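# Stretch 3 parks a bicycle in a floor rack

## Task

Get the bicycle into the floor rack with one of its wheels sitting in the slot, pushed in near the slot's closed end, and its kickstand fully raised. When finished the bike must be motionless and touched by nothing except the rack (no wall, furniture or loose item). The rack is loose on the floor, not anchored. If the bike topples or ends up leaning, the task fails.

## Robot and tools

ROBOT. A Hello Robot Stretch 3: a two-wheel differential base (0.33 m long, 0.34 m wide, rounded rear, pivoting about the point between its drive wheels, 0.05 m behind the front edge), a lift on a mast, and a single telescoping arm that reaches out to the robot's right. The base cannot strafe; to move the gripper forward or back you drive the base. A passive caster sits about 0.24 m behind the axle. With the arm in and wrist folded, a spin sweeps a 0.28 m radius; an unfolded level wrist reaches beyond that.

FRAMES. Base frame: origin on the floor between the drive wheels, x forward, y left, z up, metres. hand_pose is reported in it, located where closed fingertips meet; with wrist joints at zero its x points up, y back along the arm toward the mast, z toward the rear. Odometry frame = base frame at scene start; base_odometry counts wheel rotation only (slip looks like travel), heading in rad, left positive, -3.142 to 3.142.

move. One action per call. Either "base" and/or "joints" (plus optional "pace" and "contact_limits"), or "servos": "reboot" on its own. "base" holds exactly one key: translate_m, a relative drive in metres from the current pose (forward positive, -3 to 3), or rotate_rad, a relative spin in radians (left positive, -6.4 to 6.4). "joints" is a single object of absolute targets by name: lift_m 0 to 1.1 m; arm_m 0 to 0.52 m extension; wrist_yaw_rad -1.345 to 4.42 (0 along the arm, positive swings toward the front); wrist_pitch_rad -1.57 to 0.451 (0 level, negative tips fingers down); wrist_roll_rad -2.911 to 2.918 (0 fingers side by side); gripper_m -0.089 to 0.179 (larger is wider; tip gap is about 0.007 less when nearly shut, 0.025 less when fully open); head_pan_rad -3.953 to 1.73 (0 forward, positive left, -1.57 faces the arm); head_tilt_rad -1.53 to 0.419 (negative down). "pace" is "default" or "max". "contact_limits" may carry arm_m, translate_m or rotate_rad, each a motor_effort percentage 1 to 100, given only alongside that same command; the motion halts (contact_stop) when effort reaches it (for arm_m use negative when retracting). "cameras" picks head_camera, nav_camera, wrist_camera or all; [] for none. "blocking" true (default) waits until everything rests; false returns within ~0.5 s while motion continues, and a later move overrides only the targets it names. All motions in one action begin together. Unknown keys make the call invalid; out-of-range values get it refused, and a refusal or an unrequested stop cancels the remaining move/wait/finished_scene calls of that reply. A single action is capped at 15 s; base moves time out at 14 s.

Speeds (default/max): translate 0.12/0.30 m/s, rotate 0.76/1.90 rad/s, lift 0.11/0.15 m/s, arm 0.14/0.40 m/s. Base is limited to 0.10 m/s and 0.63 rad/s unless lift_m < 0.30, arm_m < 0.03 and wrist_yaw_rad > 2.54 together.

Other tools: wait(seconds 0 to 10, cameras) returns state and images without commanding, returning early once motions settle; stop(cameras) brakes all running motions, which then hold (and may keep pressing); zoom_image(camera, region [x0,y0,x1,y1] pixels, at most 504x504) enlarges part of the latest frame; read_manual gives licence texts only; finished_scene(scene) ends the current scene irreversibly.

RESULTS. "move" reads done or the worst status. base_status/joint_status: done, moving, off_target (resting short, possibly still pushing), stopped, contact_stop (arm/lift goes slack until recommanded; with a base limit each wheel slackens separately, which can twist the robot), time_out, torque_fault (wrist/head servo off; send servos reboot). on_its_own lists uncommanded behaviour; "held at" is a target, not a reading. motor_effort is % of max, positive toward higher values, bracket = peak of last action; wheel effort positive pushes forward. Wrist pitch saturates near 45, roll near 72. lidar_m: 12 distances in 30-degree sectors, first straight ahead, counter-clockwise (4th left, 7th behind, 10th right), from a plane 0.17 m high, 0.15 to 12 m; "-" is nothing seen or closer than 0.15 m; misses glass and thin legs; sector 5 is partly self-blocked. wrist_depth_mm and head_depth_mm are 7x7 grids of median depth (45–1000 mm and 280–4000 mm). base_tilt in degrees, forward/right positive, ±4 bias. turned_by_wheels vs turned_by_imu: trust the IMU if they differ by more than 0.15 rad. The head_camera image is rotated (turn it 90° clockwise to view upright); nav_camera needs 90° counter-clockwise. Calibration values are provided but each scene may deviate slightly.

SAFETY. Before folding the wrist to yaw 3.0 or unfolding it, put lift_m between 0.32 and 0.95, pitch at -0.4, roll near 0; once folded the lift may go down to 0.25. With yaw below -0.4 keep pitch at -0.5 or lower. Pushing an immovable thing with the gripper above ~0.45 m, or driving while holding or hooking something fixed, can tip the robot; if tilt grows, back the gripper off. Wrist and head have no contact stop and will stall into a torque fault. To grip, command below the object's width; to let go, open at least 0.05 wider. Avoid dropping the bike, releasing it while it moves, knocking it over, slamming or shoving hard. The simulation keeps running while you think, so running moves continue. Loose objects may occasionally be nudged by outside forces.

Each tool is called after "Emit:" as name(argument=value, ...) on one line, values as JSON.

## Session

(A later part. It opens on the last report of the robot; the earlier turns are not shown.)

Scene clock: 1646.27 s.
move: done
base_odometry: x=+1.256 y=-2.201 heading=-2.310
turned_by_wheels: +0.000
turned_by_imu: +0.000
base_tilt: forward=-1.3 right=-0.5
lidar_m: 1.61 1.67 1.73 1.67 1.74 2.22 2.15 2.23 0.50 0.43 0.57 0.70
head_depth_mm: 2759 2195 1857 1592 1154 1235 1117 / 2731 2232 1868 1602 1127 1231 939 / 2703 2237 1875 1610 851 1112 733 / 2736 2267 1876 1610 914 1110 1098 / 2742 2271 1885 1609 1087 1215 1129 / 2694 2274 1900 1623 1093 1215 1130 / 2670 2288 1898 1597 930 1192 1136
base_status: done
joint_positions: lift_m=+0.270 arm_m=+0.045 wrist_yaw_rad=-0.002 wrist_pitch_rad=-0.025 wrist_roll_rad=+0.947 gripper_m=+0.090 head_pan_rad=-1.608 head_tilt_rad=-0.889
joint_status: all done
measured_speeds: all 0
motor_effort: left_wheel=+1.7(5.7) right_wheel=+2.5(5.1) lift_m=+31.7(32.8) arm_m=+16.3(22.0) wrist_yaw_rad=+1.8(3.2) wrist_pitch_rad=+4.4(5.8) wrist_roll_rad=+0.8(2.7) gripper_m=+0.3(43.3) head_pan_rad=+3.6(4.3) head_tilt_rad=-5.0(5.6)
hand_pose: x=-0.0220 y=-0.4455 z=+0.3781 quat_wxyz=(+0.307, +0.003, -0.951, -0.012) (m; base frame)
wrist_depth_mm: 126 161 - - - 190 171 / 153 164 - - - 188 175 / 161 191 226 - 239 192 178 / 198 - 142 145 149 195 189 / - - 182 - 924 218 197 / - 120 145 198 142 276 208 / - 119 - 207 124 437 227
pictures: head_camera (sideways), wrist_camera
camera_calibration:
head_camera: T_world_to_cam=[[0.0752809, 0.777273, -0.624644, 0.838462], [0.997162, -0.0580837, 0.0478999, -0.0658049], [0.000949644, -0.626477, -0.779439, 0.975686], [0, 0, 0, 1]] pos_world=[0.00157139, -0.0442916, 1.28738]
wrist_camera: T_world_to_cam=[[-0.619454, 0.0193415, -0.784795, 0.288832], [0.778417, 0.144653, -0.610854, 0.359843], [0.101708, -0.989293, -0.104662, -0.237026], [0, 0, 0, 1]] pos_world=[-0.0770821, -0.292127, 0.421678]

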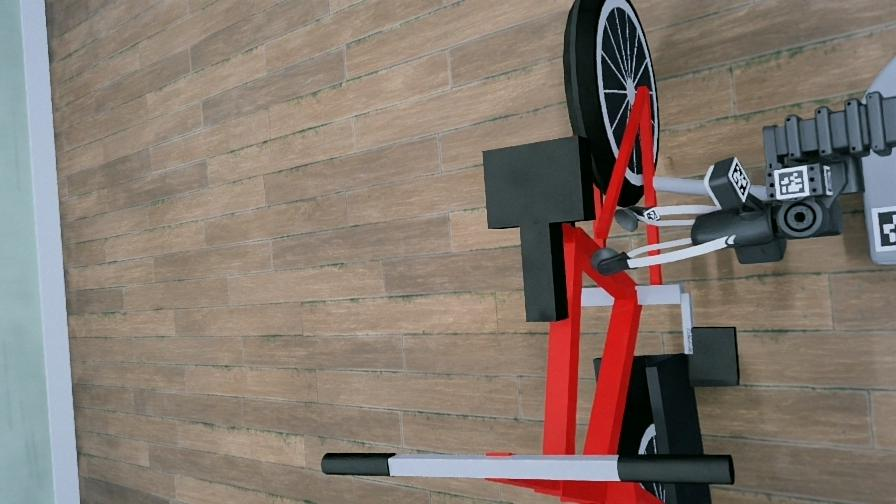

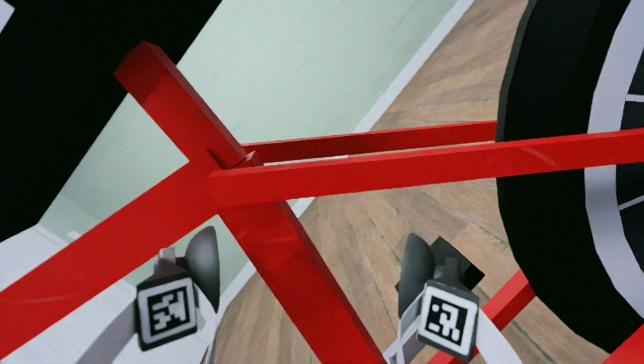

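Emit:
move(joints={"arm_m": 0.035}, cameras=[])

Emit:
move(joints={"lift_m": 0.1}, cameras=["head_camera", "wrist_camera"])

Emit:
zoom_image(camera="head_camera", region=[560, 100, 896, 400])

Scene clock: 1652.27 s.
move: done
base_odometry: x=+1.256 y=-2.201 heading=-2.310
turned_by_wheels: +0.000
turned_by_imu: +0.000
base_tilt: forward=-1.3 right=-0.5
lidar_m: 1.61 1.67 1.73 1.67 1.74 2.22 2.14 2.23 0.50 0.43 0.58 0.70
head_depth_mm: 2763 2215 1856 1597 1156 1239 1115 / 2750 2226 1854 1596 1132 1221 723 / 2728 2251 1870 1606 852 1110 722 / 2734 2259 1884 1610 911 1195 1099 / 2722 2276 1884 1613 1091 1214 1127 / 2707 2285 1906 1626 1087 1220 1134 / 2673 2286 1912 1598 926 1193 1134
base_status: not commanded
joint_positions: lift_m=+0.270 arm_m=+0.035 wrist_yaw_rad=-0.002 wrist_pitch_rad=-0.024 wrist_roll_rad=+0.947 gripper_m=+0.090 head_pan_rad=-1.608 head_tilt_rad=-0.889
joint_status: all done
measured_speeds: all 0
motor_effort: left_wheel=+1.4(1.8) right_wheel=+2.4(2.6) lift_m=+27.7(29.5) arm_m=-15.1(19.7) wrist_yaw_rad=+2.3(3.0) wrist_pitch_rad=+4.4(4.7) wrist_roll_rad=+0.9(1.2) gripper_m=+0.5(1.0) head_pan_rad=+3.8(4.5) head_tilt_rad=-4.9(5.5)
hand_pose: x=-0.0220 y=-0.4355 z=+0.3782 quat_wxyz=(+0.307, +0.003, -0.952, -0.012) (m; base frame)
wrist_depth_mm: 118 158 - - - 193 179 / 161 174 - - - 195 185 / 167 201 199 - 250 195 188 / 198 - 152 155 892 200 200 / - - 194 - 975 223 209 / - 120 145 209 143 287 219 / - 119 - 218 124 444 226
pictures: none
No camera images: "cameras" was empty.

Scene clock: 1654.63 s.
move: done
base_odometry: x=+1.256 y=-2.201 heading=-2.310
turned_by_wheels: +0.000
turned_by_imu: +0.000
base_tilt: forward=-1.3 right=-0.4
lidar_m: 1.61 1.67 1.73 1.67 1.73 2.22 2.15 2.23 0.50 0.43 0.57 0.70
head_depth_mm: 2769 2210 1853 1588 1155 1237 1110 / 2735 2244 1860 1596 1133 1223 1116 / 2724 2236 1868 1608 849 1190 862 / 2719 2273 1873 1612 982 1201 1080 / 2742 2272 1903 1619 1092 1216 1131 / 2701 2267 1896 1626 1092 1216 1130 / 2674 2300 1919 1590 929 1197 1135
base_status: not commanded
joint_positions: lift_m=+0.100 arm_m=+0.035 wrist_yaw_rad=-0.002 wrist_pitch_rad=-0.023 wrist_roll_rad=+0.947 gripper_m=+0.090 head_pan_rad=-1.608 head_tilt_rad=-0.889
joint_status: all done
measured_speeds: all 0
motor_effort: left_wheel=+1.0(2.3) right_wheel=+2.3(2.6) lift_m=+17.8(24.0) arm_m=-13.7(15.6) wrist_yaw_rad=+1.7(3.0) wrist_pitch_rad=+4.1(4.5) wrist_roll_rad=+0.6(1.2) gripper_m=-0.1(0.9) head_pan_rad=+4.1(4.5) head_tilt_rad=-5.2(6.0)
hand_pose: x=-0.0220 y=-0.4356 z=+0.2085 quat_wxyz=(+0.307, +0.003, -0.952, -0.012) (m; base frame)
wrist_depth_mm: - - - 183 183 186 194 / 181 - - 194 189 175 200 / 186 - - 354 196 202 209 / - 199 - 313 176 148 217 / - 206 330 268 475 137 130 / - 122 222 192 143 340 115 / - 116 199 562 127 268 238
pictures: head_camera (sideways), wrist_camera
camera_calibration:
head_camera: T_world_to_cam=[[0.0752809, 0.777273, -0.624644, 0.838462], [0.997162, -0.0580837, 0.0478999, -0.0658049], [0.000949644, -0.626477, -0.779439, 0.975686], [0, 0, 0, 1]] pos_world=[0.00157139, -0.0442916, 1.28738]
wrist_camera: T_world_to_cam=[[-0.619279, 0.018263, -0.784959, 0.155064], [0.778548, 0.143859, -0.610874, 0.254416], [0.101767, -0.98943, -0.103308, -0.245271], [0, 0, 0, 1]] pos_world=[-0.0770867, -0.28211, 0.251796]

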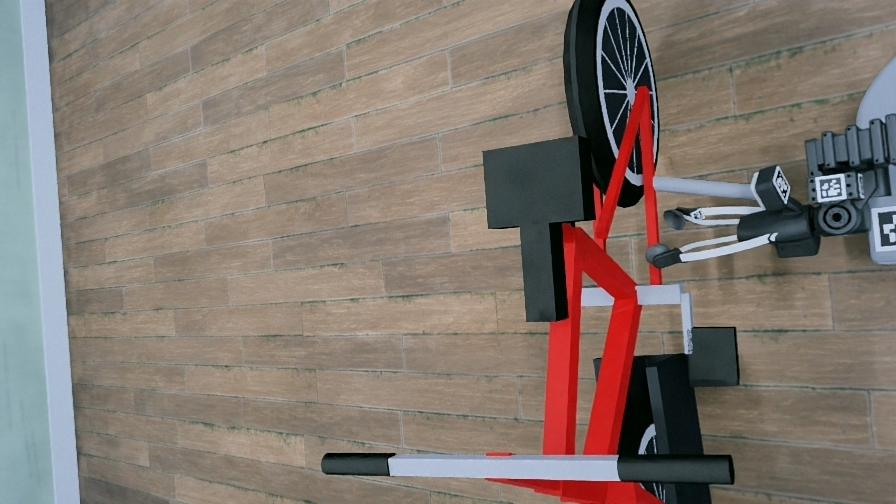

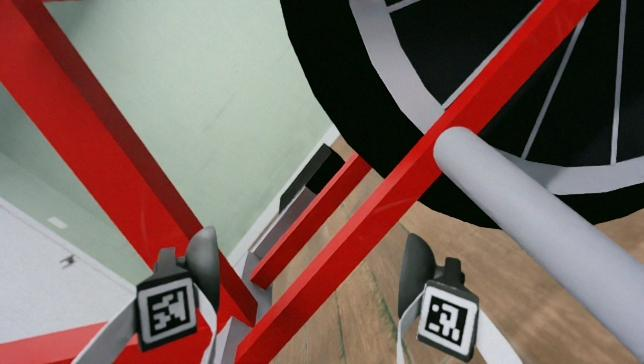

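Scaled by 1.500 from the camera's 896x504 image, which has a finer 1280x720 frame.

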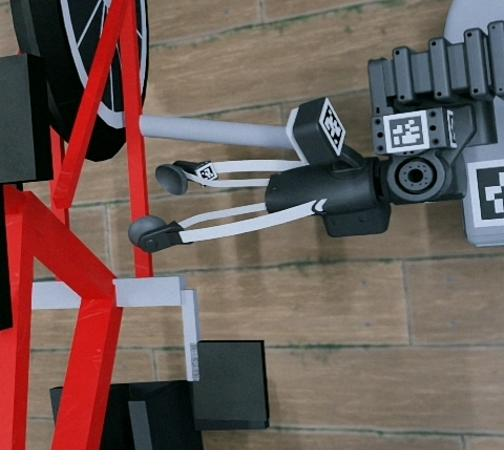

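Emit:
move(base={"translate_m": 0.008}, joints={"lift_m": 0.045, "arm_m": 0.045}, cameras=["head_camera", "wrist_camera"])

Emit:
zoom_image(camera="head_camera", region=[560, 100, 896, 400])

Scene clock: 1659.77 s.
move: contact_stop
base_odometry: x=+1.251 y=-2.207 heading=-2.310
turned_by_wheels: +0.000
turned_by_imu: +0.000
base_tilt: forward=-1.3 right=-0.5
lidar_m: 1.60 1.66 1.72 1.67 1.74 2.22 2.15 2.24 0.43 0.43 0.57 0.70
head_depth_mm: 2758 2206 1845 1586 1156 1239 1115 / 2748 2242 1855 1589 1053 1229 1115 / 2704 2228 1874 1597 851 1208 901 / 2735 2254 1875 1611 933 1195 1079 / 2749 2253 1891 1623 1085 1214 1129 / 2686 2275 1889 1620 1115 1221 1131 / 2683 2295 1913 1560 857 1173 1133
base_status: done
joint_positions: lift_m=+0.054 arm_m=+0.045 wrist_yaw_rad=-0.002 wrist_pitch_rad=+0.017 wrist_roll_rad=+0.948 gripper_m=+0.090 head_pan_rad=-1.608 head_tilt_rad=-0.889
joint_status: lift_m contact_stop (moved -0.046 of -0.055); the others done
measured_speeds: all 0
on_its_own: lift_m is slack since a contact_stop (your +0.045 is given up); arm_m is at rest, and its effort (-30.8) is outside its rest range (-30 to +30)
motor_effort: left_wheel=+1.6(4.7) right_wheel=+2.2(4.9) lift_m=+26.5(26.7) arm_m=-30.8(32.4) wrist_yaw_rad=+2.1(3.7) wrist_pitch_rad=-3.0(4.5) wrist_roll_rad=+0.4(1.2) gripper_m=+0.7(0.7) head_pan_rad=+3.9(4.7) head_tilt_rad=-4.9(5.7)
hand_pose: x=-0.0220 y=-0.4466 z=+0.1730 quat_wxyz=(+0.307, -0.004, -0.952, +0.007) (m; base frame)
wrist_depth_mm: - - - 176 176 180 183 / 184 - - 187 154 186 190 / 184 - - 247 158 123 197 / - 201 - 165 521 109 100 / - 199 256 813 498 362 91 / - 122 169 740 142 295 90 / 206 117 858 571 127 235 213
pictures: head_camera (sideways), wrist_camera
ARM HIT: the arm struck its own base or body hard.
camera_calibration:
head_camera: T_world_to_cam=[[0.075282, 0.777408, -0.624476, 0.838243], [0.997162, -0.0580891, 0.0478954, -0.065799], [0.000959024, -0.626309, -0.779574, 0.975861], [0, 0, 0, 1]] pos_world=[0.00157173, -0.0442885, 1.28737]
wrist_camera: T_world_to_cam=[[-0.618364, -0.0129781, -0.785785, 0.113584], [0.779287, 0.119234, -0.615219, 0.224124], [0.101676, -0.992781, -0.063616, -0.268171], [0, 0, 0, 1]] pos_world=[-0.0771537, -0.291484, 0.210078]

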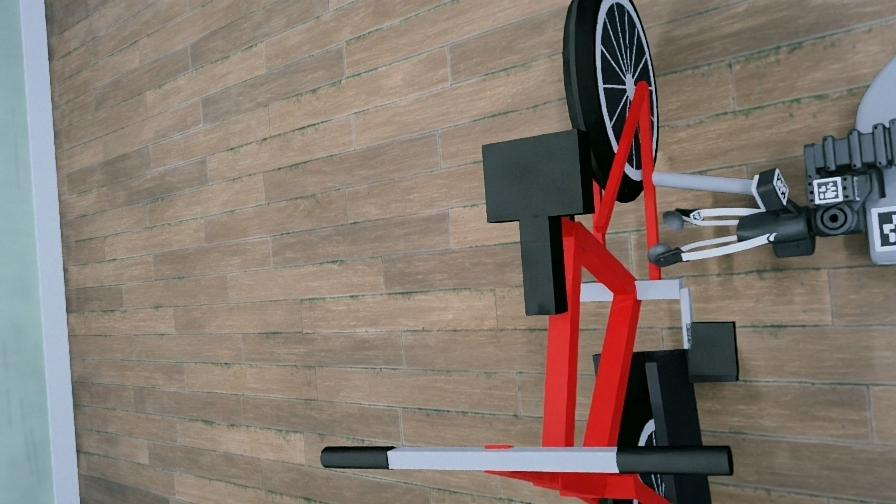

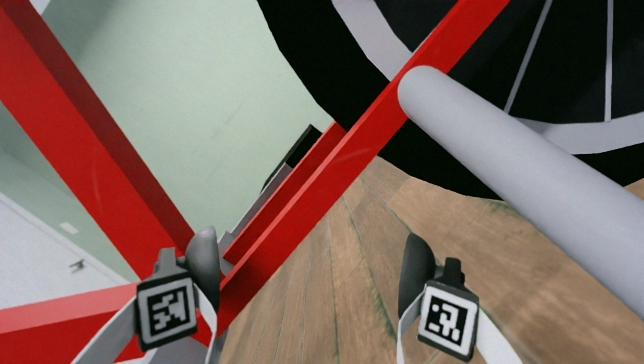

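Scaled by 1.500 from the camera's 896x504 image, which has a finer 1280x720 frame.

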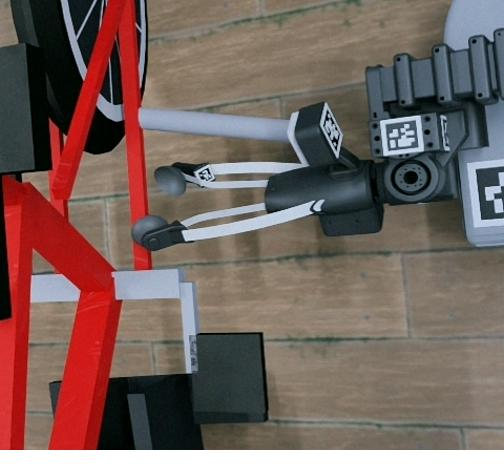

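Emit:
move(joints={"lift_m": 0.1}, cameras=[])

Emit:
move(joints={"wrist_pitch_rad": -0.25, "arm_m": 0.055}, cameras=["head_camera", "wrist_camera"])

Emit:
zoom_image(camera="head_camera", region=[560, 100, 896, 400])

Scene clock: 1665.03 s.
move: done
base_odometry: x=+1.251 y=-2.207 heading=-2.310
turned_by_wheels: +0.000
turned_by_imu: +0.000
base_tilt: forward=-1.3 right=-0.5
lidar_m: 1.60 1.66 1.72 1.67 1.74 2.23 2.15 2.25 0.43 0.43 0.57 0.70
head_depth_mm: 2762 2225 1848 1585 1155 1233 1113 / 2735 2230 1851 1592 1055 1223 1118 / 2735 2252 1866 1595 850 1191 869 / 2731 2232 1885 1606 935 1193 1099 / 2727 2271 1890 1630 1082 1215 1128 / 2691 2298 1903 1624 1110 1217 1133 / 2703 2299 1901 1564 857 1179 1136
base_status: not commanded
joint_positions: lift_m=+0.100 arm_m=+0.045 wrist_yaw_rad=-0.003 wrist_pitch_rad=-0.016 wrist_roll_rad=+0.948 gripper_m=+0.090 head_pan_rad=-1.608 head_tilt_rad=-0.889
joint_status: all done
measured_speeds: all 0
motor_effort: left_wheel=+1.6(2.1) right_wheel=+2.3(2.5) lift_m=+35.3(41.1) arm_m=+15.4(18.1) wrist_yaw_rad=+2.1(3.5) wrist_pitch_rad=+3.0(4.1) wrist_roll_rad=+0.7(0.8) gripper_m=-0.5(1.2) head_pan_rad=+4.2(4.2) head_tilt_rad=-5.7(5.7)
hand_pose: x=-0.0221 y=-0.4457 z=+0.2102 quat_wxyz=(+0.307, +0.001, -0.952, -0.009) (m; base frame)
wrist_depth_mm: 191 - - 177 174 178 184 / 174 - - 192 181 161 190 / 179 206 - - 188 157 198 / - 189 - 304 167 141 203 / - 196 - 261 447 370 118 / - 122 211 174 143 335 115 / - 117 201 553 127 270 246
pictures: none
No camera images: "cameras" was empty.

Scene clock: 1665.87 s.
move: done
base_odometry: x=+1.251 y=-2.207 heading=-2.310
turned_by_wheels: +0.000
turned_by_imu: +0.000
base_tilt: forward=-1.3 right=-0.5
lidar_m: 1.60 1.66 1.73 1.67 1.74 2.23 2.15 2.24 0.43 0.43 0.57 0.70
head_depth_mm: 2756 2213 1851 1594 1161 1242 1114 / 2717 2224 1857 1598 1056 1221 1121 / 2726 2247 1872 1610 849 1155 867 / 2693 2243 1875 1612 934 1195 1095 / 2729 2264 1891 1624 1084 1210 1127 / 2712 2285 1893 1619 1246 1219 1136 / 2716 2300 1902 1559 852 1172 1130
base_status: not commanded
joint_positions: lift_m=+0.100 arm_m=+0.055 wrist_yaw_rad=-0.007 wrist_pitch_rad=-0.210 wrist_roll_rad=+0.963 gripper_m=+0.090 head_pan_rad=-1.608 head_tilt_rad=-0.889
joint_status: all done
measured_speeds: all 0
motor_effort: left_wheel=+0.5(2.0) right_wheel=+2.2(2.5) lift_m=+25.6(35.5) arm_m=+18.3(22.7) wrist_yaw_rad=+6.9(7.5) wrist_pitch_rad=-7.3(7.7) wrist_roll_rad=-4.5(4.8) gripper_m=-2.6(2.9) head_pan_rad=+3.9(4.6) head_tilt_rad=-4.7(5.5)
hand_pose: x=-0.0233 y=-0.4455 z=+0.1615 quat_wxyz=(+0.298, +0.028, -0.949, -0.102) (m; base frame)
wrist_depth_mm: - - - 167 153 188 204 / - - - 178 142 199 217 / 191 - 301 158 193 122 250 / 169 - 244 569 440 114 226 / 178 185 163 564 370 293 98 / 210 123 575 472 143 256 95 / - 119 595 409 127 215 198
pictures: head_camera (sideways), wrist_camera
camera_calibration:
head_camera: T_world_to_cam=[[0.0752818, 0.777408, -0.624475, 0.838243], [0.997162, -0.0580887, 0.0478954, -0.065799], [0.000959259, -0.626309, -0.779575, 0.975861], [0, 0, 0, 1]] pos_world=[0.00157174, -0.0442885, 1.28737]
wrist_camera: T_world_to_cam=[[-0.605283, 0.169269, -0.777805, 0.184039], [0.789943, 0.248147, -0.560726, 0.266768], [0.0980961, -0.953819, -0.283912, -0.214838], [0, 0, 0, 1]] pos_world=[-0.0782606, -0.302267, 0.231735]

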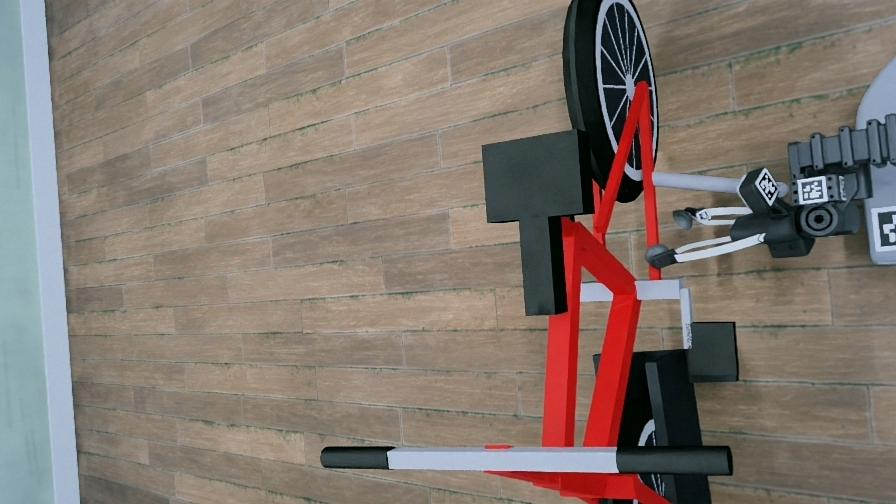

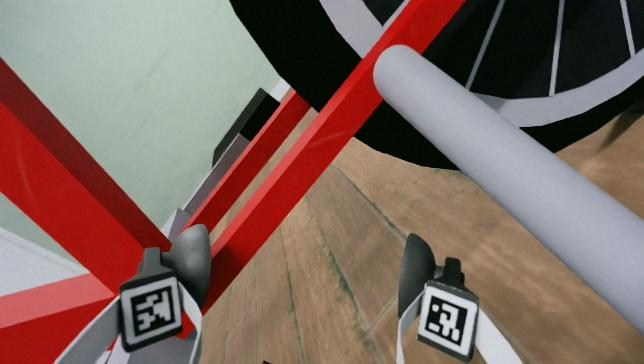

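Scaled by 1.500 from the camera's 896x504 image, which has a finer 1280x720 frame.

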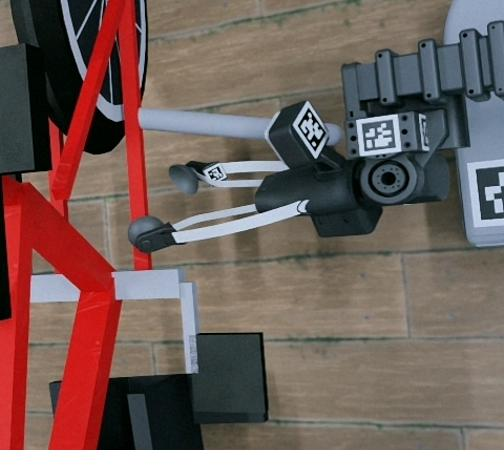

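Emit:
move(joints={"arm_m": 0.036}, cameras=[])

Emit:
move(joints={"wrist_pitch_rad": -0.3}, cameras=["head_camera", "wrist_camera"])

Emit:
zoom_image(camera="head_camera", region=[560, 100, 896, 400])

Scene clock: 1672.40 s.
move: done
base_odometry: x=+1.251 y=-2.207 heading=-2.310
turned_by_wheels: +0.000
turned_by_imu: +0.000
base_tilt: forward=-1.3 right=-0.5
lidar_m: 1.60 1.66 1.73 1.67 1.74 2.22 2.15 2.23 0.43 0.43 0.57 0.70
head_depth_mm: 2757 2221 1846 1591 1156 1245 1115 / 2745 2226 1863 1601 1056 1223 1120 / 2710 2237 1867 1600 851 1190 860 / 2730 2255 1883 1607 934 1193 1081 / 2712 2287 1877 1613 1089 1221 1129 / 2710 2276 1894 1623 1113 1223 1130 / 2670 2306 1901 1559 853 1175 1136
base_status: not commanded
joint_positions: lift_m=+0.100 arm_m=+0.036 wrist_yaw_rad=-0.001 wrist_pitch_rad=-0.264 wrist_roll_rad=+0.958 gripper_m=+0.090 head_pan_rad=-1.608 head_tilt_rad=-0.889
joint_status: all done
measured_speeds: all 0
motor_effort: left_wheel=+0.3(1.0) right_wheel=+2.3(2.5) lift_m=+25.8(25.8) arm_m=-14.8(22.3) wrist_yaw_rad=+0.6(6.6) wrist_pitch_rad=+2.6(7.5) wrist_roll_rad=-3.1(4.9) gripper_m=-0.1(2.7) head_pan_rad=+3.9(4.3) head_tilt_rad=-4.7(5.4)
hand_pose: x=-0.0216 y=-0.4220 z=+0.1483 quat_wxyz=(+0.299, +0.039, -0.945, -0.126) (m; base frame)
wrist_depth_mm: - - 191 181 199 216 237 / - - - 169 148 231 252 / 192 - 255 228 140 248 252 / 186 260 180 612 405 118 225 / 226 205 647 502 337 252 106 / 205 123 539 421 143 239 102 / - 119 546 365 127 202 190
pictures: none
No camera images: "cameras" was empty.

Scene clock: 1673.03 s.
move: done
base_odometry: x=+1.251 y=-2.207 heading=-2.310
turned_by_wheels: +0.000
turned_by_imu: +0.000
base_tilt: forward=-1.3 right=-0.5
lidar_m: 1.60 1.66 1.73 1.67 1.74 2.22 2.15 2.24 0.43 0.43 0.57 0.70
head_depth_mm: 2752 2206 1841 1590 1162 1235 1114 / 2746 2227 1852 1592 1054 1226 1115 / 2689 2236 1873 1605 851 1190 861 / 2727 2253 1884 1605 932 1211 1081 / 2738 2275 1887 1621 1081 1212 1130 / 2711 2268 1898 1622 1113 1222 1128 / 2672 2292 1901 1568 857 1176 1136
base_status: not commanded
joint_positions: lift_m=+0.100 arm_m=+0.036 wrist_yaw_rad=-0.001 wrist_pitch_rad=-0.314 wrist_roll_rad=+0.958 gripper_m=+0.090 head_pan_rad=-1.608 head_tilt_rad=-0.889
joint_status: all done
measured_speeds: all 0
motor_effort: left_wheel=+0.2(0.8) right_wheel=+2.2(2.4) lift_m=+35.6(35.6) arm_m=-14.9(15.7) wrist_yaw_rad=+0.7(1.4) wrist_pitch_rad=+2.5(3.4) wrist_roll_rad=-2.9(3.2) gripper_m=+0.0(0.7) head_pan_rad=+3.7(4.1) head_tilt_rad=-5.0(5.5)
hand_pose: x=-0.0216 y=-0.4172 z=+0.1366 quat_wxyz=(+0.298, +0.047, -0.942, -0.149) (m; base frame)
wrist_depth_mm: - - 189 163 206 226 251 / - - 246 168 141 243 255 / 205 - 173 628 134 269 236 / 187 255 739 527 374 118 215 / 201 198 628 441 311 115 105 / 203 123 478 382 143 228 99 / - 116 453 342 127 192 181
pictures: head_camera (sideways), wrist_camera
camera_calibration:
head_camera: T_world_to_cam=[[0.0752818, 0.777408, -0.624475, 0.838243], [0.997162, -0.0580887, 0.0478954, -0.065799], [0.000959262, -0.626309, -0.779575, 0.975861], [0, 0, 0, 1]] pos_world=[0.00157174, -0.0442885, 1.28737]
wrist_camera: T_world_to_cam=[[-0.610024, 0.243642, -0.753996, 0.188488], [0.785528, 0.310845, -0.53509, 0.267042], [0.104005, -0.918702, -0.38101, -0.167094], [0, 0, 0, 1]] pos_world=[-0.0774076, -0.282442, 0.221346]

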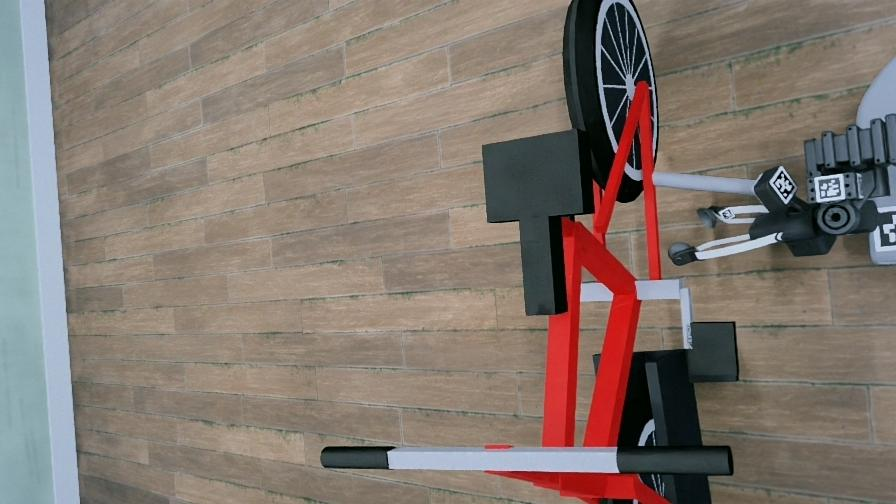

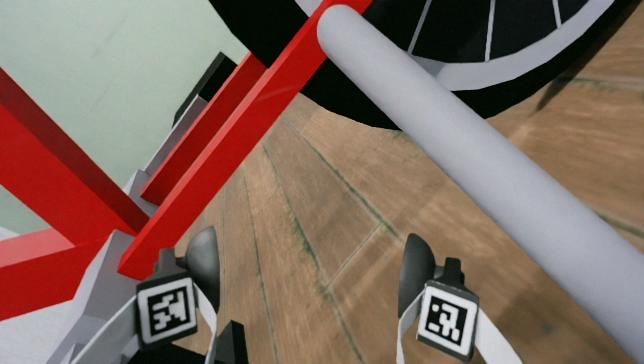

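Scaled by 1.500 from the camera's 896x504 image, which has a finer 1280x720 frame.

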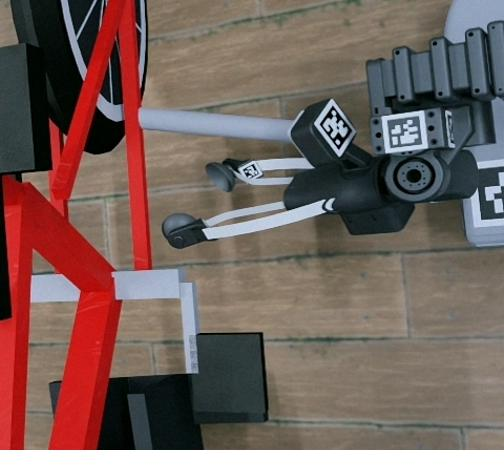

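Emit:
move(joints={"arm_m": 0.053, "lift_m": 0.112}, cameras=[])

Emit:
move(joints={"gripper_m": 0.15}, cameras=["head_camera", "wrist_camera"])

Emit:
zoom_image(camera="head_camera", region=[560, 100, 896, 400])

Scene clock: 1681.73 s.
move: done
base_odometry: x=+1.251 y=-2.207 heading=-2.310
turned_by_wheels: +0.000
turned_by_imu: +0.000
base_tilt: forward=-1.4 right=-0.5
lidar_m: 1.60 1.67 1.73 1.67 1.74 2.23 2.15 2.24 0.44 0.43 0.57 0.70
head_depth_mm: 2750 2212 1861 1591 1157 1239 1116 / 2758 2238 1858 1592 1063 1226 1114 / 2699 2232 1875 1600 850 1211 864 / 2714 2257 1883 1605 916 1216 1090 / 2751 2267 1894 1618 1087 1214 1130 / 2675 2281 1889 1624 1253 1222 1132 / 2675 2280 1907 1563 850 1173 1135
base_status: not commanded
joint_positions: lift_m=+0.112 arm_m=+0.053 wrist_yaw_rad=+0.008 wrist_pitch_rad=-0.332 wrist_roll_rad=+0.953 gripper_m=+0.090 head_pan_rad=-1.608 head_tilt_rad=-0.889
joint_status: all done
measured_speeds: all 0
motor_effort: left_wheel=+0.5(1.0) right_wheel=+2.2(2.5) lift_m=+30.8(39.1) arm_m=+20.7(26.7) wrist_yaw_rad=-6.6(7.5) wrist_pitch_rad=+6.1(6.1) wrist_roll_rad=-1.3(3.2) gripper_m=-0.2(1.4) head_pan_rad=+4.0(4.5) head_tilt_rad=-4.3(5.7)
hand_pose: x=-0.0196 y=-0.4323 z=+0.1443 quat_wxyz=(+0.301, +0.054, -0.939, -0.157) (m; base frame)
wrist_depth_mm: - - 176 167 188 207 231 / - - 238 156 135 224 251 / - - 237 522 133 237 244 / 177 249 166 534 384 114 222 / 184 193 571 448 319 111 103 / 190 123 446 388 143 236 97 / 196 116 444 343 127 199 178
pictures: none
No camera images: "cameras" was empty.

Scene clock: 1682.97 s.
move: done
base_odometry: x=+1.251 y=-2.207 heading=-2.310
turned_by_wheels: +0.000
turned_by_imu: +0.000
base_tilt: forward=-1.3 right=-0.5
lidar_m: 1.60 1.66 1.73 1.67 1.74 2.23 2.15 2.24 0.50 0.43 0.58 0.70
head_depth_mm: 2748 2201 1855 1592 1161 1238 1112 / 2718 2242 1860 1589 1133 1227 1120 / 2729 2251 1871 1605 850 1211 863 / 2739 2261 1874 1618 912 1212 1095 / 2709 2258 1900 1611 1076 1214 1128 / 2730 2288 1910 1623 1247 1207 1132 / 2687 2297 1904 1596 852 1197 1135
base_status: not commanded
joint_positions: lift_m=+0.112 arm_m=+0.053 wrist_yaw_rad=+0.009 wrist_pitch_rad=-0.373 wrist_roll_rad=+0.953 gripper_m=+0.150 head_pan_rad=-1.608 head_tilt_rad=-0.889
joint_status: all done
measured_speeds: all 0
on_its_own: wrist_pitch_rad is at rest, and its effort (+13.6) is outside its rest range (-8 to +12)
motor_effort: left_wheel=+0.5(1.3) right_wheel=+1.1(2.3) lift_m=+22.9(30.5) arm_m=+11.3(20.4) wrist_yaw_rad=-7.1(10.5) wrist_pitch_rad=+13.6(13.7) wrist_roll_rad=-1.4(1.6) gripper_m=+9.0(86.9) head_pan_rad=+3.7(4.4) head_tilt_rad=-5.1(5.7)
hand_pose: x=-0.0194 y=-0.4277 z=+0.1347 quat_wxyz=(+0.300, +0.061, -0.936, -0.176) (m; base frame)
wrist_depth_mm: - - 169 148 194 217 245 / - - 228 150 203 235 248 / - - 159 559 124 275 232 / 190 242 624 479 124 114 216 / 184 163 624 411 314 107 192 / 188 122 525 358 280 121 99 / - 121 399 320 257 114 95
pictures: head_camera (sideways), wrist_camera
camera_calibration:
head_camera: T_world_to_cam=[[0.0752817, 0.777408, -0.624475, 0.838243], [0.997162, -0.0580886, 0.0478954, -0.065799], [0.00095933, -0.626309, -0.779575, 0.975861], [0, 0, 0, 1]] pos_world=[0.00157175, -0.0442885, 1.28737]
wrist_camera: T_world_to_cam=[[-0.616727, 0.281015, -0.735309, 0.204363], [0.779125, 0.351185, -0.519263, 0.282567], [0.112309, -0.893141, -0.43553, -0.159254], [0, 0, 0, 1]] pos_world=[-0.0762333, -0.298898, 0.227637]

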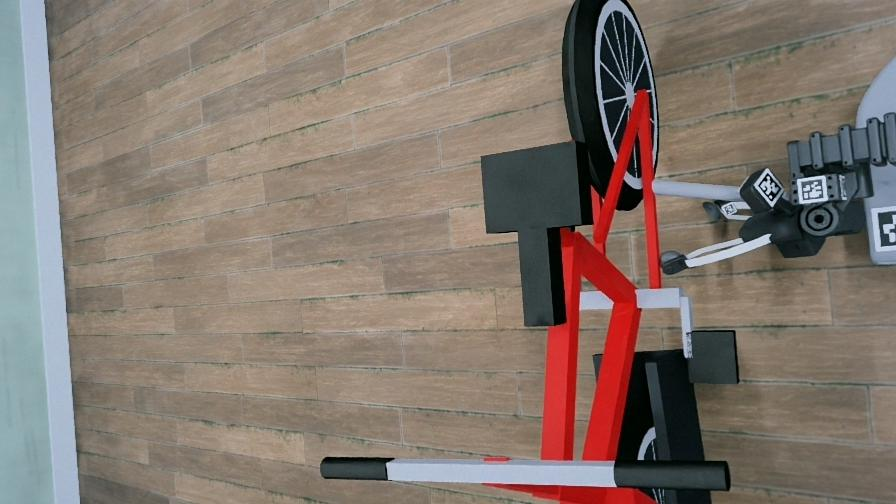

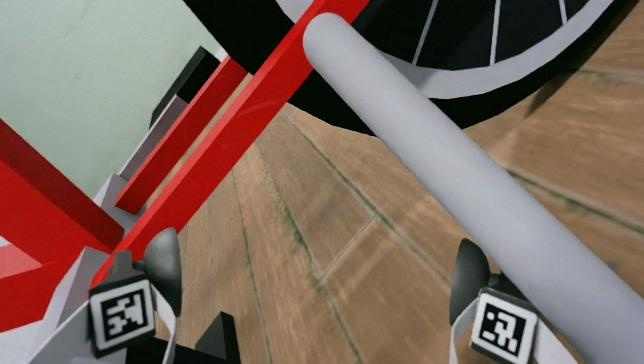

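Scaled by 1.500 from the camera's 896x504 image, which has a finer 1280x720 frame.

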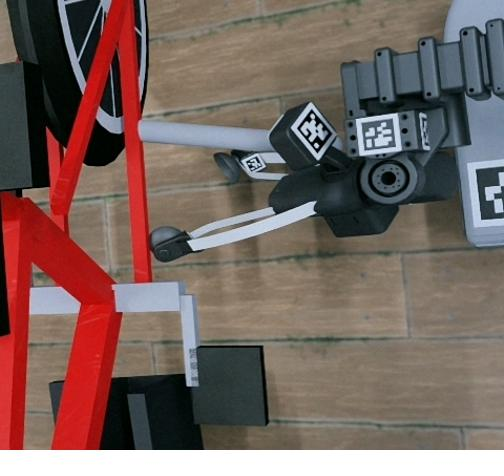

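Emit:
move(joints={"gripper_m": 0.179}, cameras=["head_camera", "wrist_camera"])

Emit:
zoom_image(camera="head_camera", region=[560, 100, 896, 400])

Scene clock: 1695.23 s.
move: done
base_odometry: x=+1.250 y=-2.207 heading=-2.310
turned_by_wheels: +0.000
turned_by_imu: +0.000
base_tilt: forward=-1.3 right=-0.5
lidar_m: 1.60 1.67 1.73 1.67 1.73 2.23 2.15 2.24 0.43 0.43 0.57 0.70
head_depth_mm: 2763 2196 1857 1587 1157 1237 1115 / 2739 2226 1862 1591 1053 1225 1118 / 2725 2245 1876 1599 841 1207 863 / 2722 2240 1886 1612 997 1219 1079 / 2740 2259 1889 1611 1082 1217 1129 / 2674 2297 1887 1621 1057 1214 1134 / 2690 2297 1893 1566 848 1170 1138
base_status: not commanded
joint_positions: lift_m=+0.112 arm_m=+0.053 wrist_yaw_rad=+0.004 wrist_pitch_rad=-0.321 wrist_roll_rad=+0.959 gripper_m=+0.179 head_pan_rad=-1.608 head_tilt_rad=-0.889
joint_status: all done
measured_speeds: all 0
motor_effort: left_wheel=+1.2(2.2) right_wheel=-3.9(5.4) lift_m=+23.0(24.0) arm_m=-3.4(8.9) wrist_yaw_rad=-3.8(19.2) wrist_pitch_rad=+4.0(14.9) wrist_roll_rad=-3.5(8.8) gripper_m=+0.8(96.4) head_pan_rad=+4.0(4.7) head_tilt_rad=-4.9(5.5)
hand_pose: x=-0.0205 y=-0.4335 z=+0.1468 quat_wxyz=(+0.298, +0.050, -0.941, -0.152) (m; base frame)
wrist_depth_mm: - - 175 167 186 206 227 / - - 276 156 134 221 246 / - - 239 507 136 122 247 / 174 280 169 547 381 115 222 / 178 193 590 458 331 141 103 / 117 168 601 400 298 139 98 / 116 154 523 349 267 121 110
pictures: head_camera (sideways), wrist_camera
camera_calibration:
head_camera: T_world_to_cam=[[0.0752818, 0.777413, -0.624469, 0.838234], [0.997162, -0.0580889, 0.0478952, -0.0657988], [0.00095966, -0.626302, -0.77958, 0.975868], [0, 0, 0, 1]] pos_world=[0.00157176, -0.0442884, 1.28737]
wrist_camera: T_world_to_cam=[[-0.610586, 0.246295, -0.752678, 0.201846], [0.784482, 0.318315, -0.532225, 0.279496], [0.108505, -0.915431, -0.387572, -0.175736], [0, 0, 0, 1]] pos_world=[-0.0769472, -0.299556, 0.232569]

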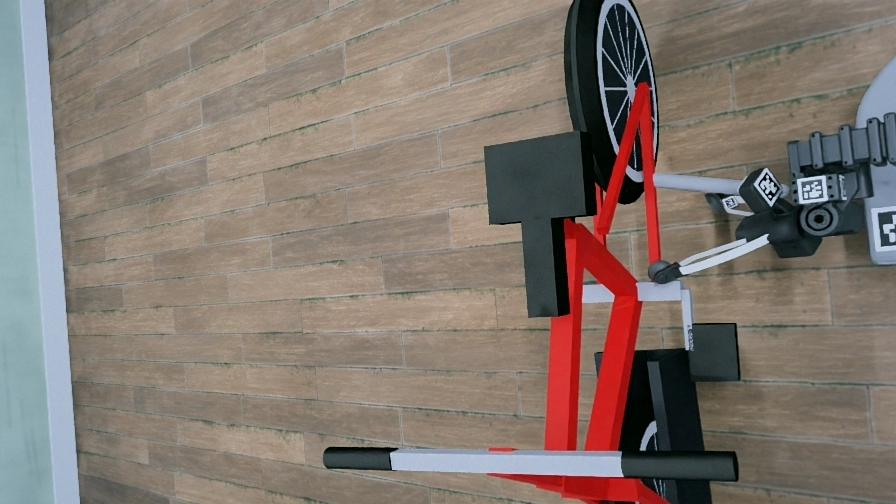

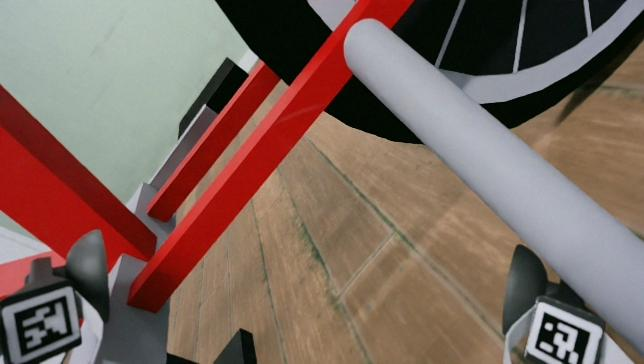

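Scaled by 1.500 from the camera's 896x504 image, which has a finer 1280x720 frame.

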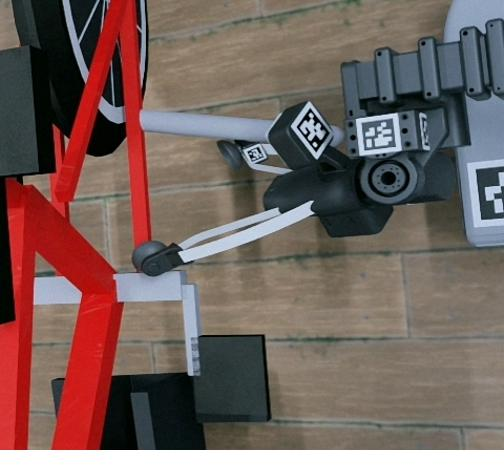

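Emit:
move(joints={"gripper_m": 0.1}, cameras=[])

Emit:
move(joints={"arm_m": 0.062, "lift_m": 0.107, "wrist_pitch_rad": -0.43, "wrist_roll_rad": 0.85}, cameras=["head_camera", "wrist_camera"])

Emit:
zoom_image(camera="head_camera", region=[560, 100, 896, 400])

Scene clock: 1704.60 s.
move: done
base_odometry: x=+1.250 y=-2.207 heading=-2.310
turned_by_wheels: +0.000
turned_by_imu: +0.000
base_tilt: forward=-1.3 right=-0.5
lidar_m: 1.60 1.67 1.73 1.67 1.75 2.23 2.15 2.24 0.43 0.43 0.57 0.70
head_depth_mm: 2772 2226 1851 1584 1153 1237 1113 / 2753 2211 1860 1596 1053 1226 1115 / 2715 2249 1871 1604 841 1189 862 / 2732 2260 1873 1615 1028 1195 1081 / 2747 2266 1891 1624 1085 1209 1129 / 2710 2288 1895 1625 1056 1219 1132 / 2691 2304 1920 1564 847 1172 1134
base_status: not commanded
joint_positions: lift_m=+0.112 arm_m=+0.053 wrist_yaw_rad=+0.012 wrist_pitch_rad=-0.284 wrist_roll_rad=+0.958 gripper_m=+0.100 head_pan_rad=-1.608 head_tilt_rad=-0.889
joint_status: all done
measured_speeds: all 0
on_its_own: wrist_yaw_rad is at rest, and its effort (-11.0) is outside its rest range (-9 to +9)
motor_effort: left_wheel=+1.5(2.1) right_wheel=-4.0(4.2) lift_m=+30.4(36.0) arm_m=+14.4(14.4) wrist_yaw_rad=-11.0(11.2) wrist_pitch_rad=-2.9(4.0) wrist_roll_rad=-2.7(3.4) gripper_m=-5.1(84.2) head_pan_rad=+3.5(4.4) head_tilt_rad=-5.0(5.6)
hand_pose: x=-0.0187 y=-0.4371 z=+0.1556 quat_wxyz=(+0.300, +0.048, -0.943, -0.134) (m; base frame)
wrist_depth_mm: - - - 168 151 197 215 / - - - 160 139 210 233 / 191 - 250 163 199 124 256 / 169 - 242 546 412 117 222 / 181 188 166 501 360 270 103 / 196 123 581 424 143 238 100 / - 122 569 372 276 119 195
pictures: none
No camera images: "cameras" was empty.

Scene clock: 1705.50 s.
move: contact_stop
base_odometry: x=+1.251 y=-2.207 heading=-2.310
turned_by_wheels: +0.000
turned_by_imu: +0.000
base_tilt: forward=-1.3 right=-0.5
lidar_m: 1.60 1.66 1.73 1.67 1.74 2.22 2.15 2.23 0.50 0.43 0.57 0.70
head_depth_mm: 2769 2219 1845 1597 1157 1238 1113 / 2727 2233 1852 1593 1125 1223 1116 / 2705 2249 1881 1607 839 1161 876 / 2733 2254 1876 1612 925 1232 1094 / 2729 2250 1884 1619 1079 1219 1133 / 2705 2286 1895 1621 1054 1203 1132 / 2697 2313 1905 1597 844 1163 1135
base_status: not commanded
joint_positions: lift_m=+0.108 arm_m=+0.062 wrist_yaw_rad=+0.007 wrist_pitch_rad=-0.336 wrist_roll_rad=+0.888 gripper_m=+0.100 head_pan_rad=-1.608 head_tilt_rad=-0.889
joint_status: lift_m contact_stop (moved -0.004 of -0.005); wrist_pitch_rad off_target (ended at -0.336, target -0.430); wrist_roll_rad off_target (ended at +0.888, target +0.850); the others done
measured_speeds: all 0
on_its_own: lift_m is slack since a contact_stop; wrist_pitch_rad is at rest, and its effort (-17.3) is outside its rest range (-8 to +12)
motor_effort: left_wheel=-0.2(1.8) right_wheel=+4.6(5.4) lift_m=+25.8(27.6) arm_m=+18.3(30.9) wrist_yaw_rad=-5.6(10.9) wrist_pitch_rad=-17.3(19.2) wrist_roll_rad=-12.9(17.4) gripper_m=-7.8(8.1) head_pan_rad=+3.6(4.6) head_tilt_rad=-4.9(5.5)
hand_pose: x=-0.0198 y=-0.4409 z=+0.1395 quat_wxyz=(+0.331, +0.059, -0.929, -0.157) (m; base frame)
wrist_depth_mm: - - 165 158 174 190 211 / - - 264 144 131 206 229 / - - 226 195 121 224 248 / 180 248 153 529 378 109 232 / 174 156 572 441 346 103 201 / 178 135 541 379 143 118 95 / 111 146 443 329 256 118 92
pictures: head_camera (sideways), wrist_camera
camera_calibration:
head_camera: T_world_to_cam=[[0.0752819, 0.777414, -0.624468, 0.838233], [0.997162, -0.0580891, 0.0478952, -0.0657987], [0.000959613, -0.626301, -0.779581, 0.975869], [0, 0, 0, 1]] pos_world=[0.00157175, -0.0442883, 1.28737]
wrist_camera: T_world_to_cam=[[-0.666159, 0.240375, -0.706011, 0.188321], [0.738339, 0.346201, -0.578792, 0.295297], [0.105295, -0.906843, -0.408103, -0.178938], [0, 0, 0, 1]] pos_world=[-0.073736, -0.309768, 0.230847]

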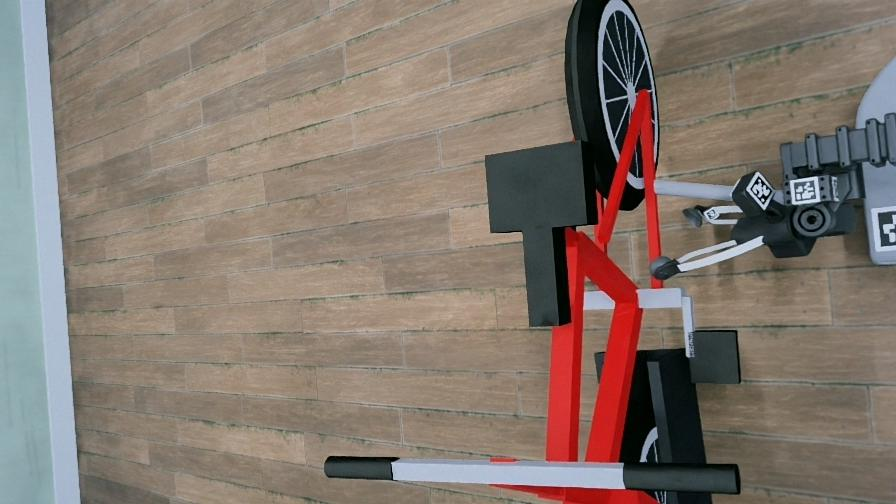

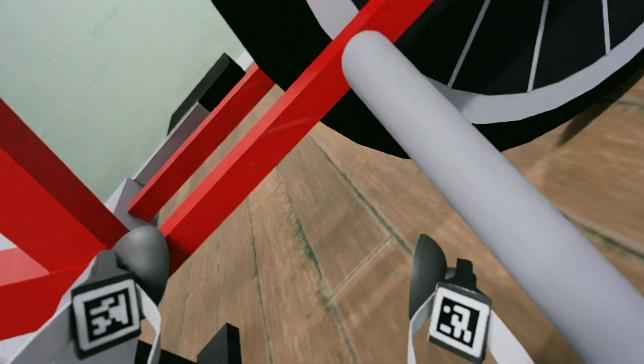

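Scaled by 1.500 from the camera's 896x504 image, which has a finer 1280x720 frame.

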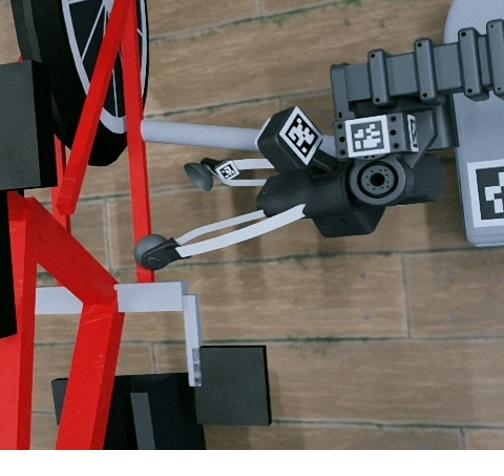

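Emit:
move(joints={"arm_m": 0.035, "lift_m": 0.115}, cameras=[])

Emit:
move(joints={"wrist_pitch_rad": -0.45, "wrist_roll_rad": 0.85, "gripper_m": 0.1, "lift_m": 0.105}, cameras=[])

Emit:
move(joints={"arm_m": 0.06}, cameras=["head_camera", "wrist_camera"])

Emit:
zoom_image(camera="head_camera", region=[560, 100, 896, 400])

Scene clock: 1713.03 s.
move: done
base_odometry: x=+1.251 y=-2.207 heading=-2.310
turned_by_wheels: +0.000
turned_by_imu: +0.001
base_tilt: forward=-1.3 right=-0.5
lidar_m: 1.60 1.67 1.73 1.67 1.74 2.22 2.15 2.23 0.50 0.43 0.58 0.70
head_depth_mm: 2758 2209 1854 1589 1152 1239 1114 / 2710 2224 1856 1606 1128 1222 1116 / 2696 2235 1876 1603 837 1207 849 / 2722 2263 1872 1607 924 1229 1082 / 2707 2272 1879 1614 1076 1218 1130 / 2704 2279 1901 1627 1053 1203 1131 / 2670 2285 1917 1588 847 1163 1141
base_status: not commanded
joint_positions: lift_m=+0.115 arm_m=+0.035 wrist_yaw_rad=+0.003 wrist_pitch_rad=-0.442 wrist_roll_rad=+0.858 gripper_m=+0.100 head_pan_rad=-1.608 head_tilt_rad=-0.889
joint_status: all done
measured_speeds: all 0
on_its_own: wrist_pitch_rad moved -0.106 to your old target -0.430; wrist_roll_rad moved -0.030 to your old target +0.850
motor_effort: left_wheel=+0.6(1.0) right_wheel=-0.3(4.6) lift_m=+32.8(32.8) arm_m=-14.8(18.1) wrist_yaw_rad=-2.6(13.0) wrist_pitch_rad=+2.2(17.4) wrist_roll_rad=-3.0(12.7) gripper_m=-0.5(8.9) head_pan_rad=+4.7(4.7) head_tilt_rad=-4.6(5.6)
hand_pose: x=-0.0210 y=-0.4012 z=+0.1221 quat_wxyz=(+0.341, +0.078, -0.914, -0.206) (m; base frame)
wrist_depth_mm: - - 183 157 216 242 268 / - 278 166 152 235 270 255 / - 242 652 520 139 284 235 / 195 175 620 426 130 249 215 / 178 726 471 366 298 211 199 / 157 122 391 322 145 118 183 / - 115 354 288 223 116 111
pictures: none
No camera images: "cameras" was empty.

Scene clock: 1713.77 s.
move: done
base_odometry: x=+1.251 y=-2.207 heading=-2.310
turned_by_wheels: +0.000
turned_by_imu: +0.000
base_tilt: forward=-1.3 right=-0.5
lidar_m: 1.60 1.66 1.73 1.67 1.74 2.23 2.15 2.24 0.50 0.43 0.57 0.70
head_depth_mm: 2767 2207 1846 1593 1160 1236 1117 / 2752 2232 1860 1593 1129 1220 1116 / 2712 2249 1877 1607 838 1209 855 / 2703 2262 1878 1609 926 1232 1076 / 2724 2260 1879 1616 1078 1216 1132 / 2702 2269 1895 1624 1050 1201 1134 / 2690 2295 1905 1600 843 1166 1135
base_status: not commanded
joint_positions: lift_m=+0.105 arm_m=+0.035 wrist_yaw_rad=+0.003 wrist_pitch_rad=-0.460 wrist_roll_rad=+0.858 gripper_m=+0.100 head_pan_rad=-1.608 head_tilt_rad=-0.889
joint_status: all done
measured_speeds: all 0
motor_effort: left_wheel=+0.4(0.7) right_wheel=-0.4(0.6) lift_m=+16.2(30.1) arm_m=-14.8(15.3) wrist_yaw_rad=-2.0(3.1) wrist_pitch_rad=+2.1(3.6) wrist_roll_rad=-2.9(3.9) gripper_m=+0.5(0.9) head_pan_rad=+3.8(4.3) head_tilt_rad=-5.2(5.2)
hand_pose: x=-0.0210 y=-0.3988 z=+0.1082 quat_wxyz=(+0.340, +0.081, -0.912, -0.214) (m; base frame)
wrist_depth_mm: - 296 158 144 220 250 261 / - 232 207 141 237 281 238 / 240 165 709 481 130 266 221 / 185 802 568 399 123 232 203 / 171 792 437 343 277 202 188 / 157 122 362 303 144 111 173 / - 115 329 268 204 112 105
pictures: none
No camera images: "cameras" was empty.

Scene clock: 1714.90 s.
move: done
base_odometry: x=+1.251 y=-2.207 heading=-2.310
turned_by_wheels: +0.000
turned_by_imu: +0.000
base_tilt: forward=-1.3 right=-0.5
lidar_m: 1.60 1.66 1.73 1.67 1.74 2.23 2.14 2.23 0.50 0.43 0.57 0.70
head_depth_mm: 2751 2214 1856 1581 1162 1232 1115 / 2746 2222 1875 1592 1131 1227 1116 / 2693 2246 1862 1601 838 1190 868 / 2727 2251 1877 1611 925 1232 1082 / 2725 2278 1884 1619 1082 1214 1126 / 2712 2280 1892 1625 1051 1201 1132 / 2680 2318 1909 1593 847 1166 1135
base_status: not commanded
joint_positions: lift_m=+0.105 arm_m=+0.060 wrist_yaw_rad=+0.003 wrist_pitch_rad=-0.463 wrist_roll_rad=+0.858 gripper_m=+0.100 head_pan_rad=-1.608 head_tilt_rad=-0.889
joint_status: all done
measured_speeds: all 0
motor_effort: left_wheel=-0.2(0.6) right_wheel=-0.3(0.7) lift_m=+17.7(18.6) arm_m=+15.4(19.5) wrist_yaw_rad=-1.5(3.1) wrist_pitch_rad=+2.3(2.5) wrist_roll_rad=-3.1(3.1) gripper_m=-0.4(0.9) head_pan_rad=+3.5(4.7) head_tilt_rad=-4.6(5.2)
hand_pose: x=-0.0210 y=-0.4234 z=+0.1076 quat_wxyz=(+0.340, +0.081, -0.912, -0.215) (m; base frame)
wrist_depth_mm: - 279 136 122 193 218 248 / - 209 141 130 208 243 239 / 249 143 680 484 112 261 221 / 181 714 551 394 107 218 202 / 148 756 432 343 280 100 185 / 158 122 359 303 144 100 168 / - 115 333 271 209 107 91
pictures: head_camera (sideways), wrist_camera
camera_calibration:
head_camera: T_world_to_cam=[[0.0752245, 0.777803, -0.623991, 0.837612], [0.997166, -0.0580266, 0.0478823, -0.065782], [0.00103492, -0.625824, -0.779964, 0.976367], [0, 0, 0, 1]] pos_world=[0.00157616, -0.0442799, 1.28734]
wrist_camera: T_world_to_cam=[[-0.687311, 0.321837, -0.651172, 0.188998], [0.719694, 0.422939, -0.550602, 0.30072], [0.0982022, -0.847079, -0.522315, -0.138483], [0, 0, 0, 1]] pos_world=[-0.0729269, -0.305319, 0.216315]

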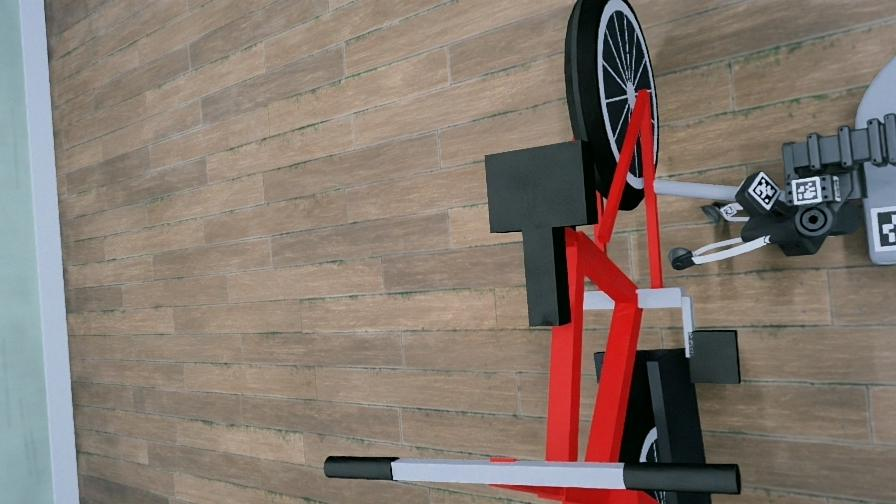

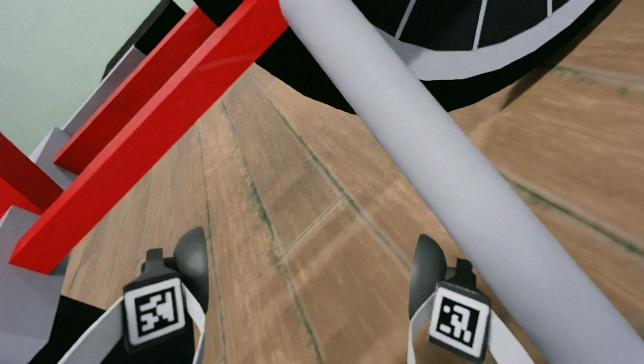

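Scaled by 1.500 from the camera's 896x504 image, which has a finer 1280x720 frame.

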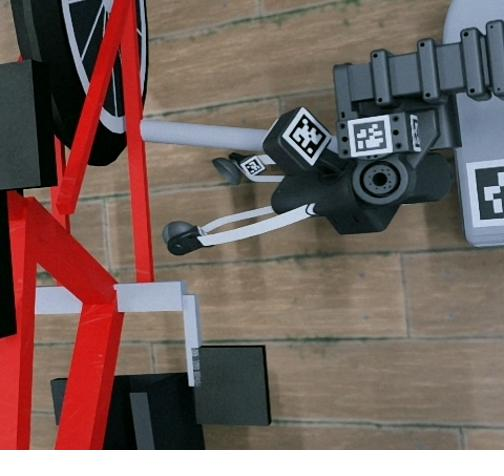

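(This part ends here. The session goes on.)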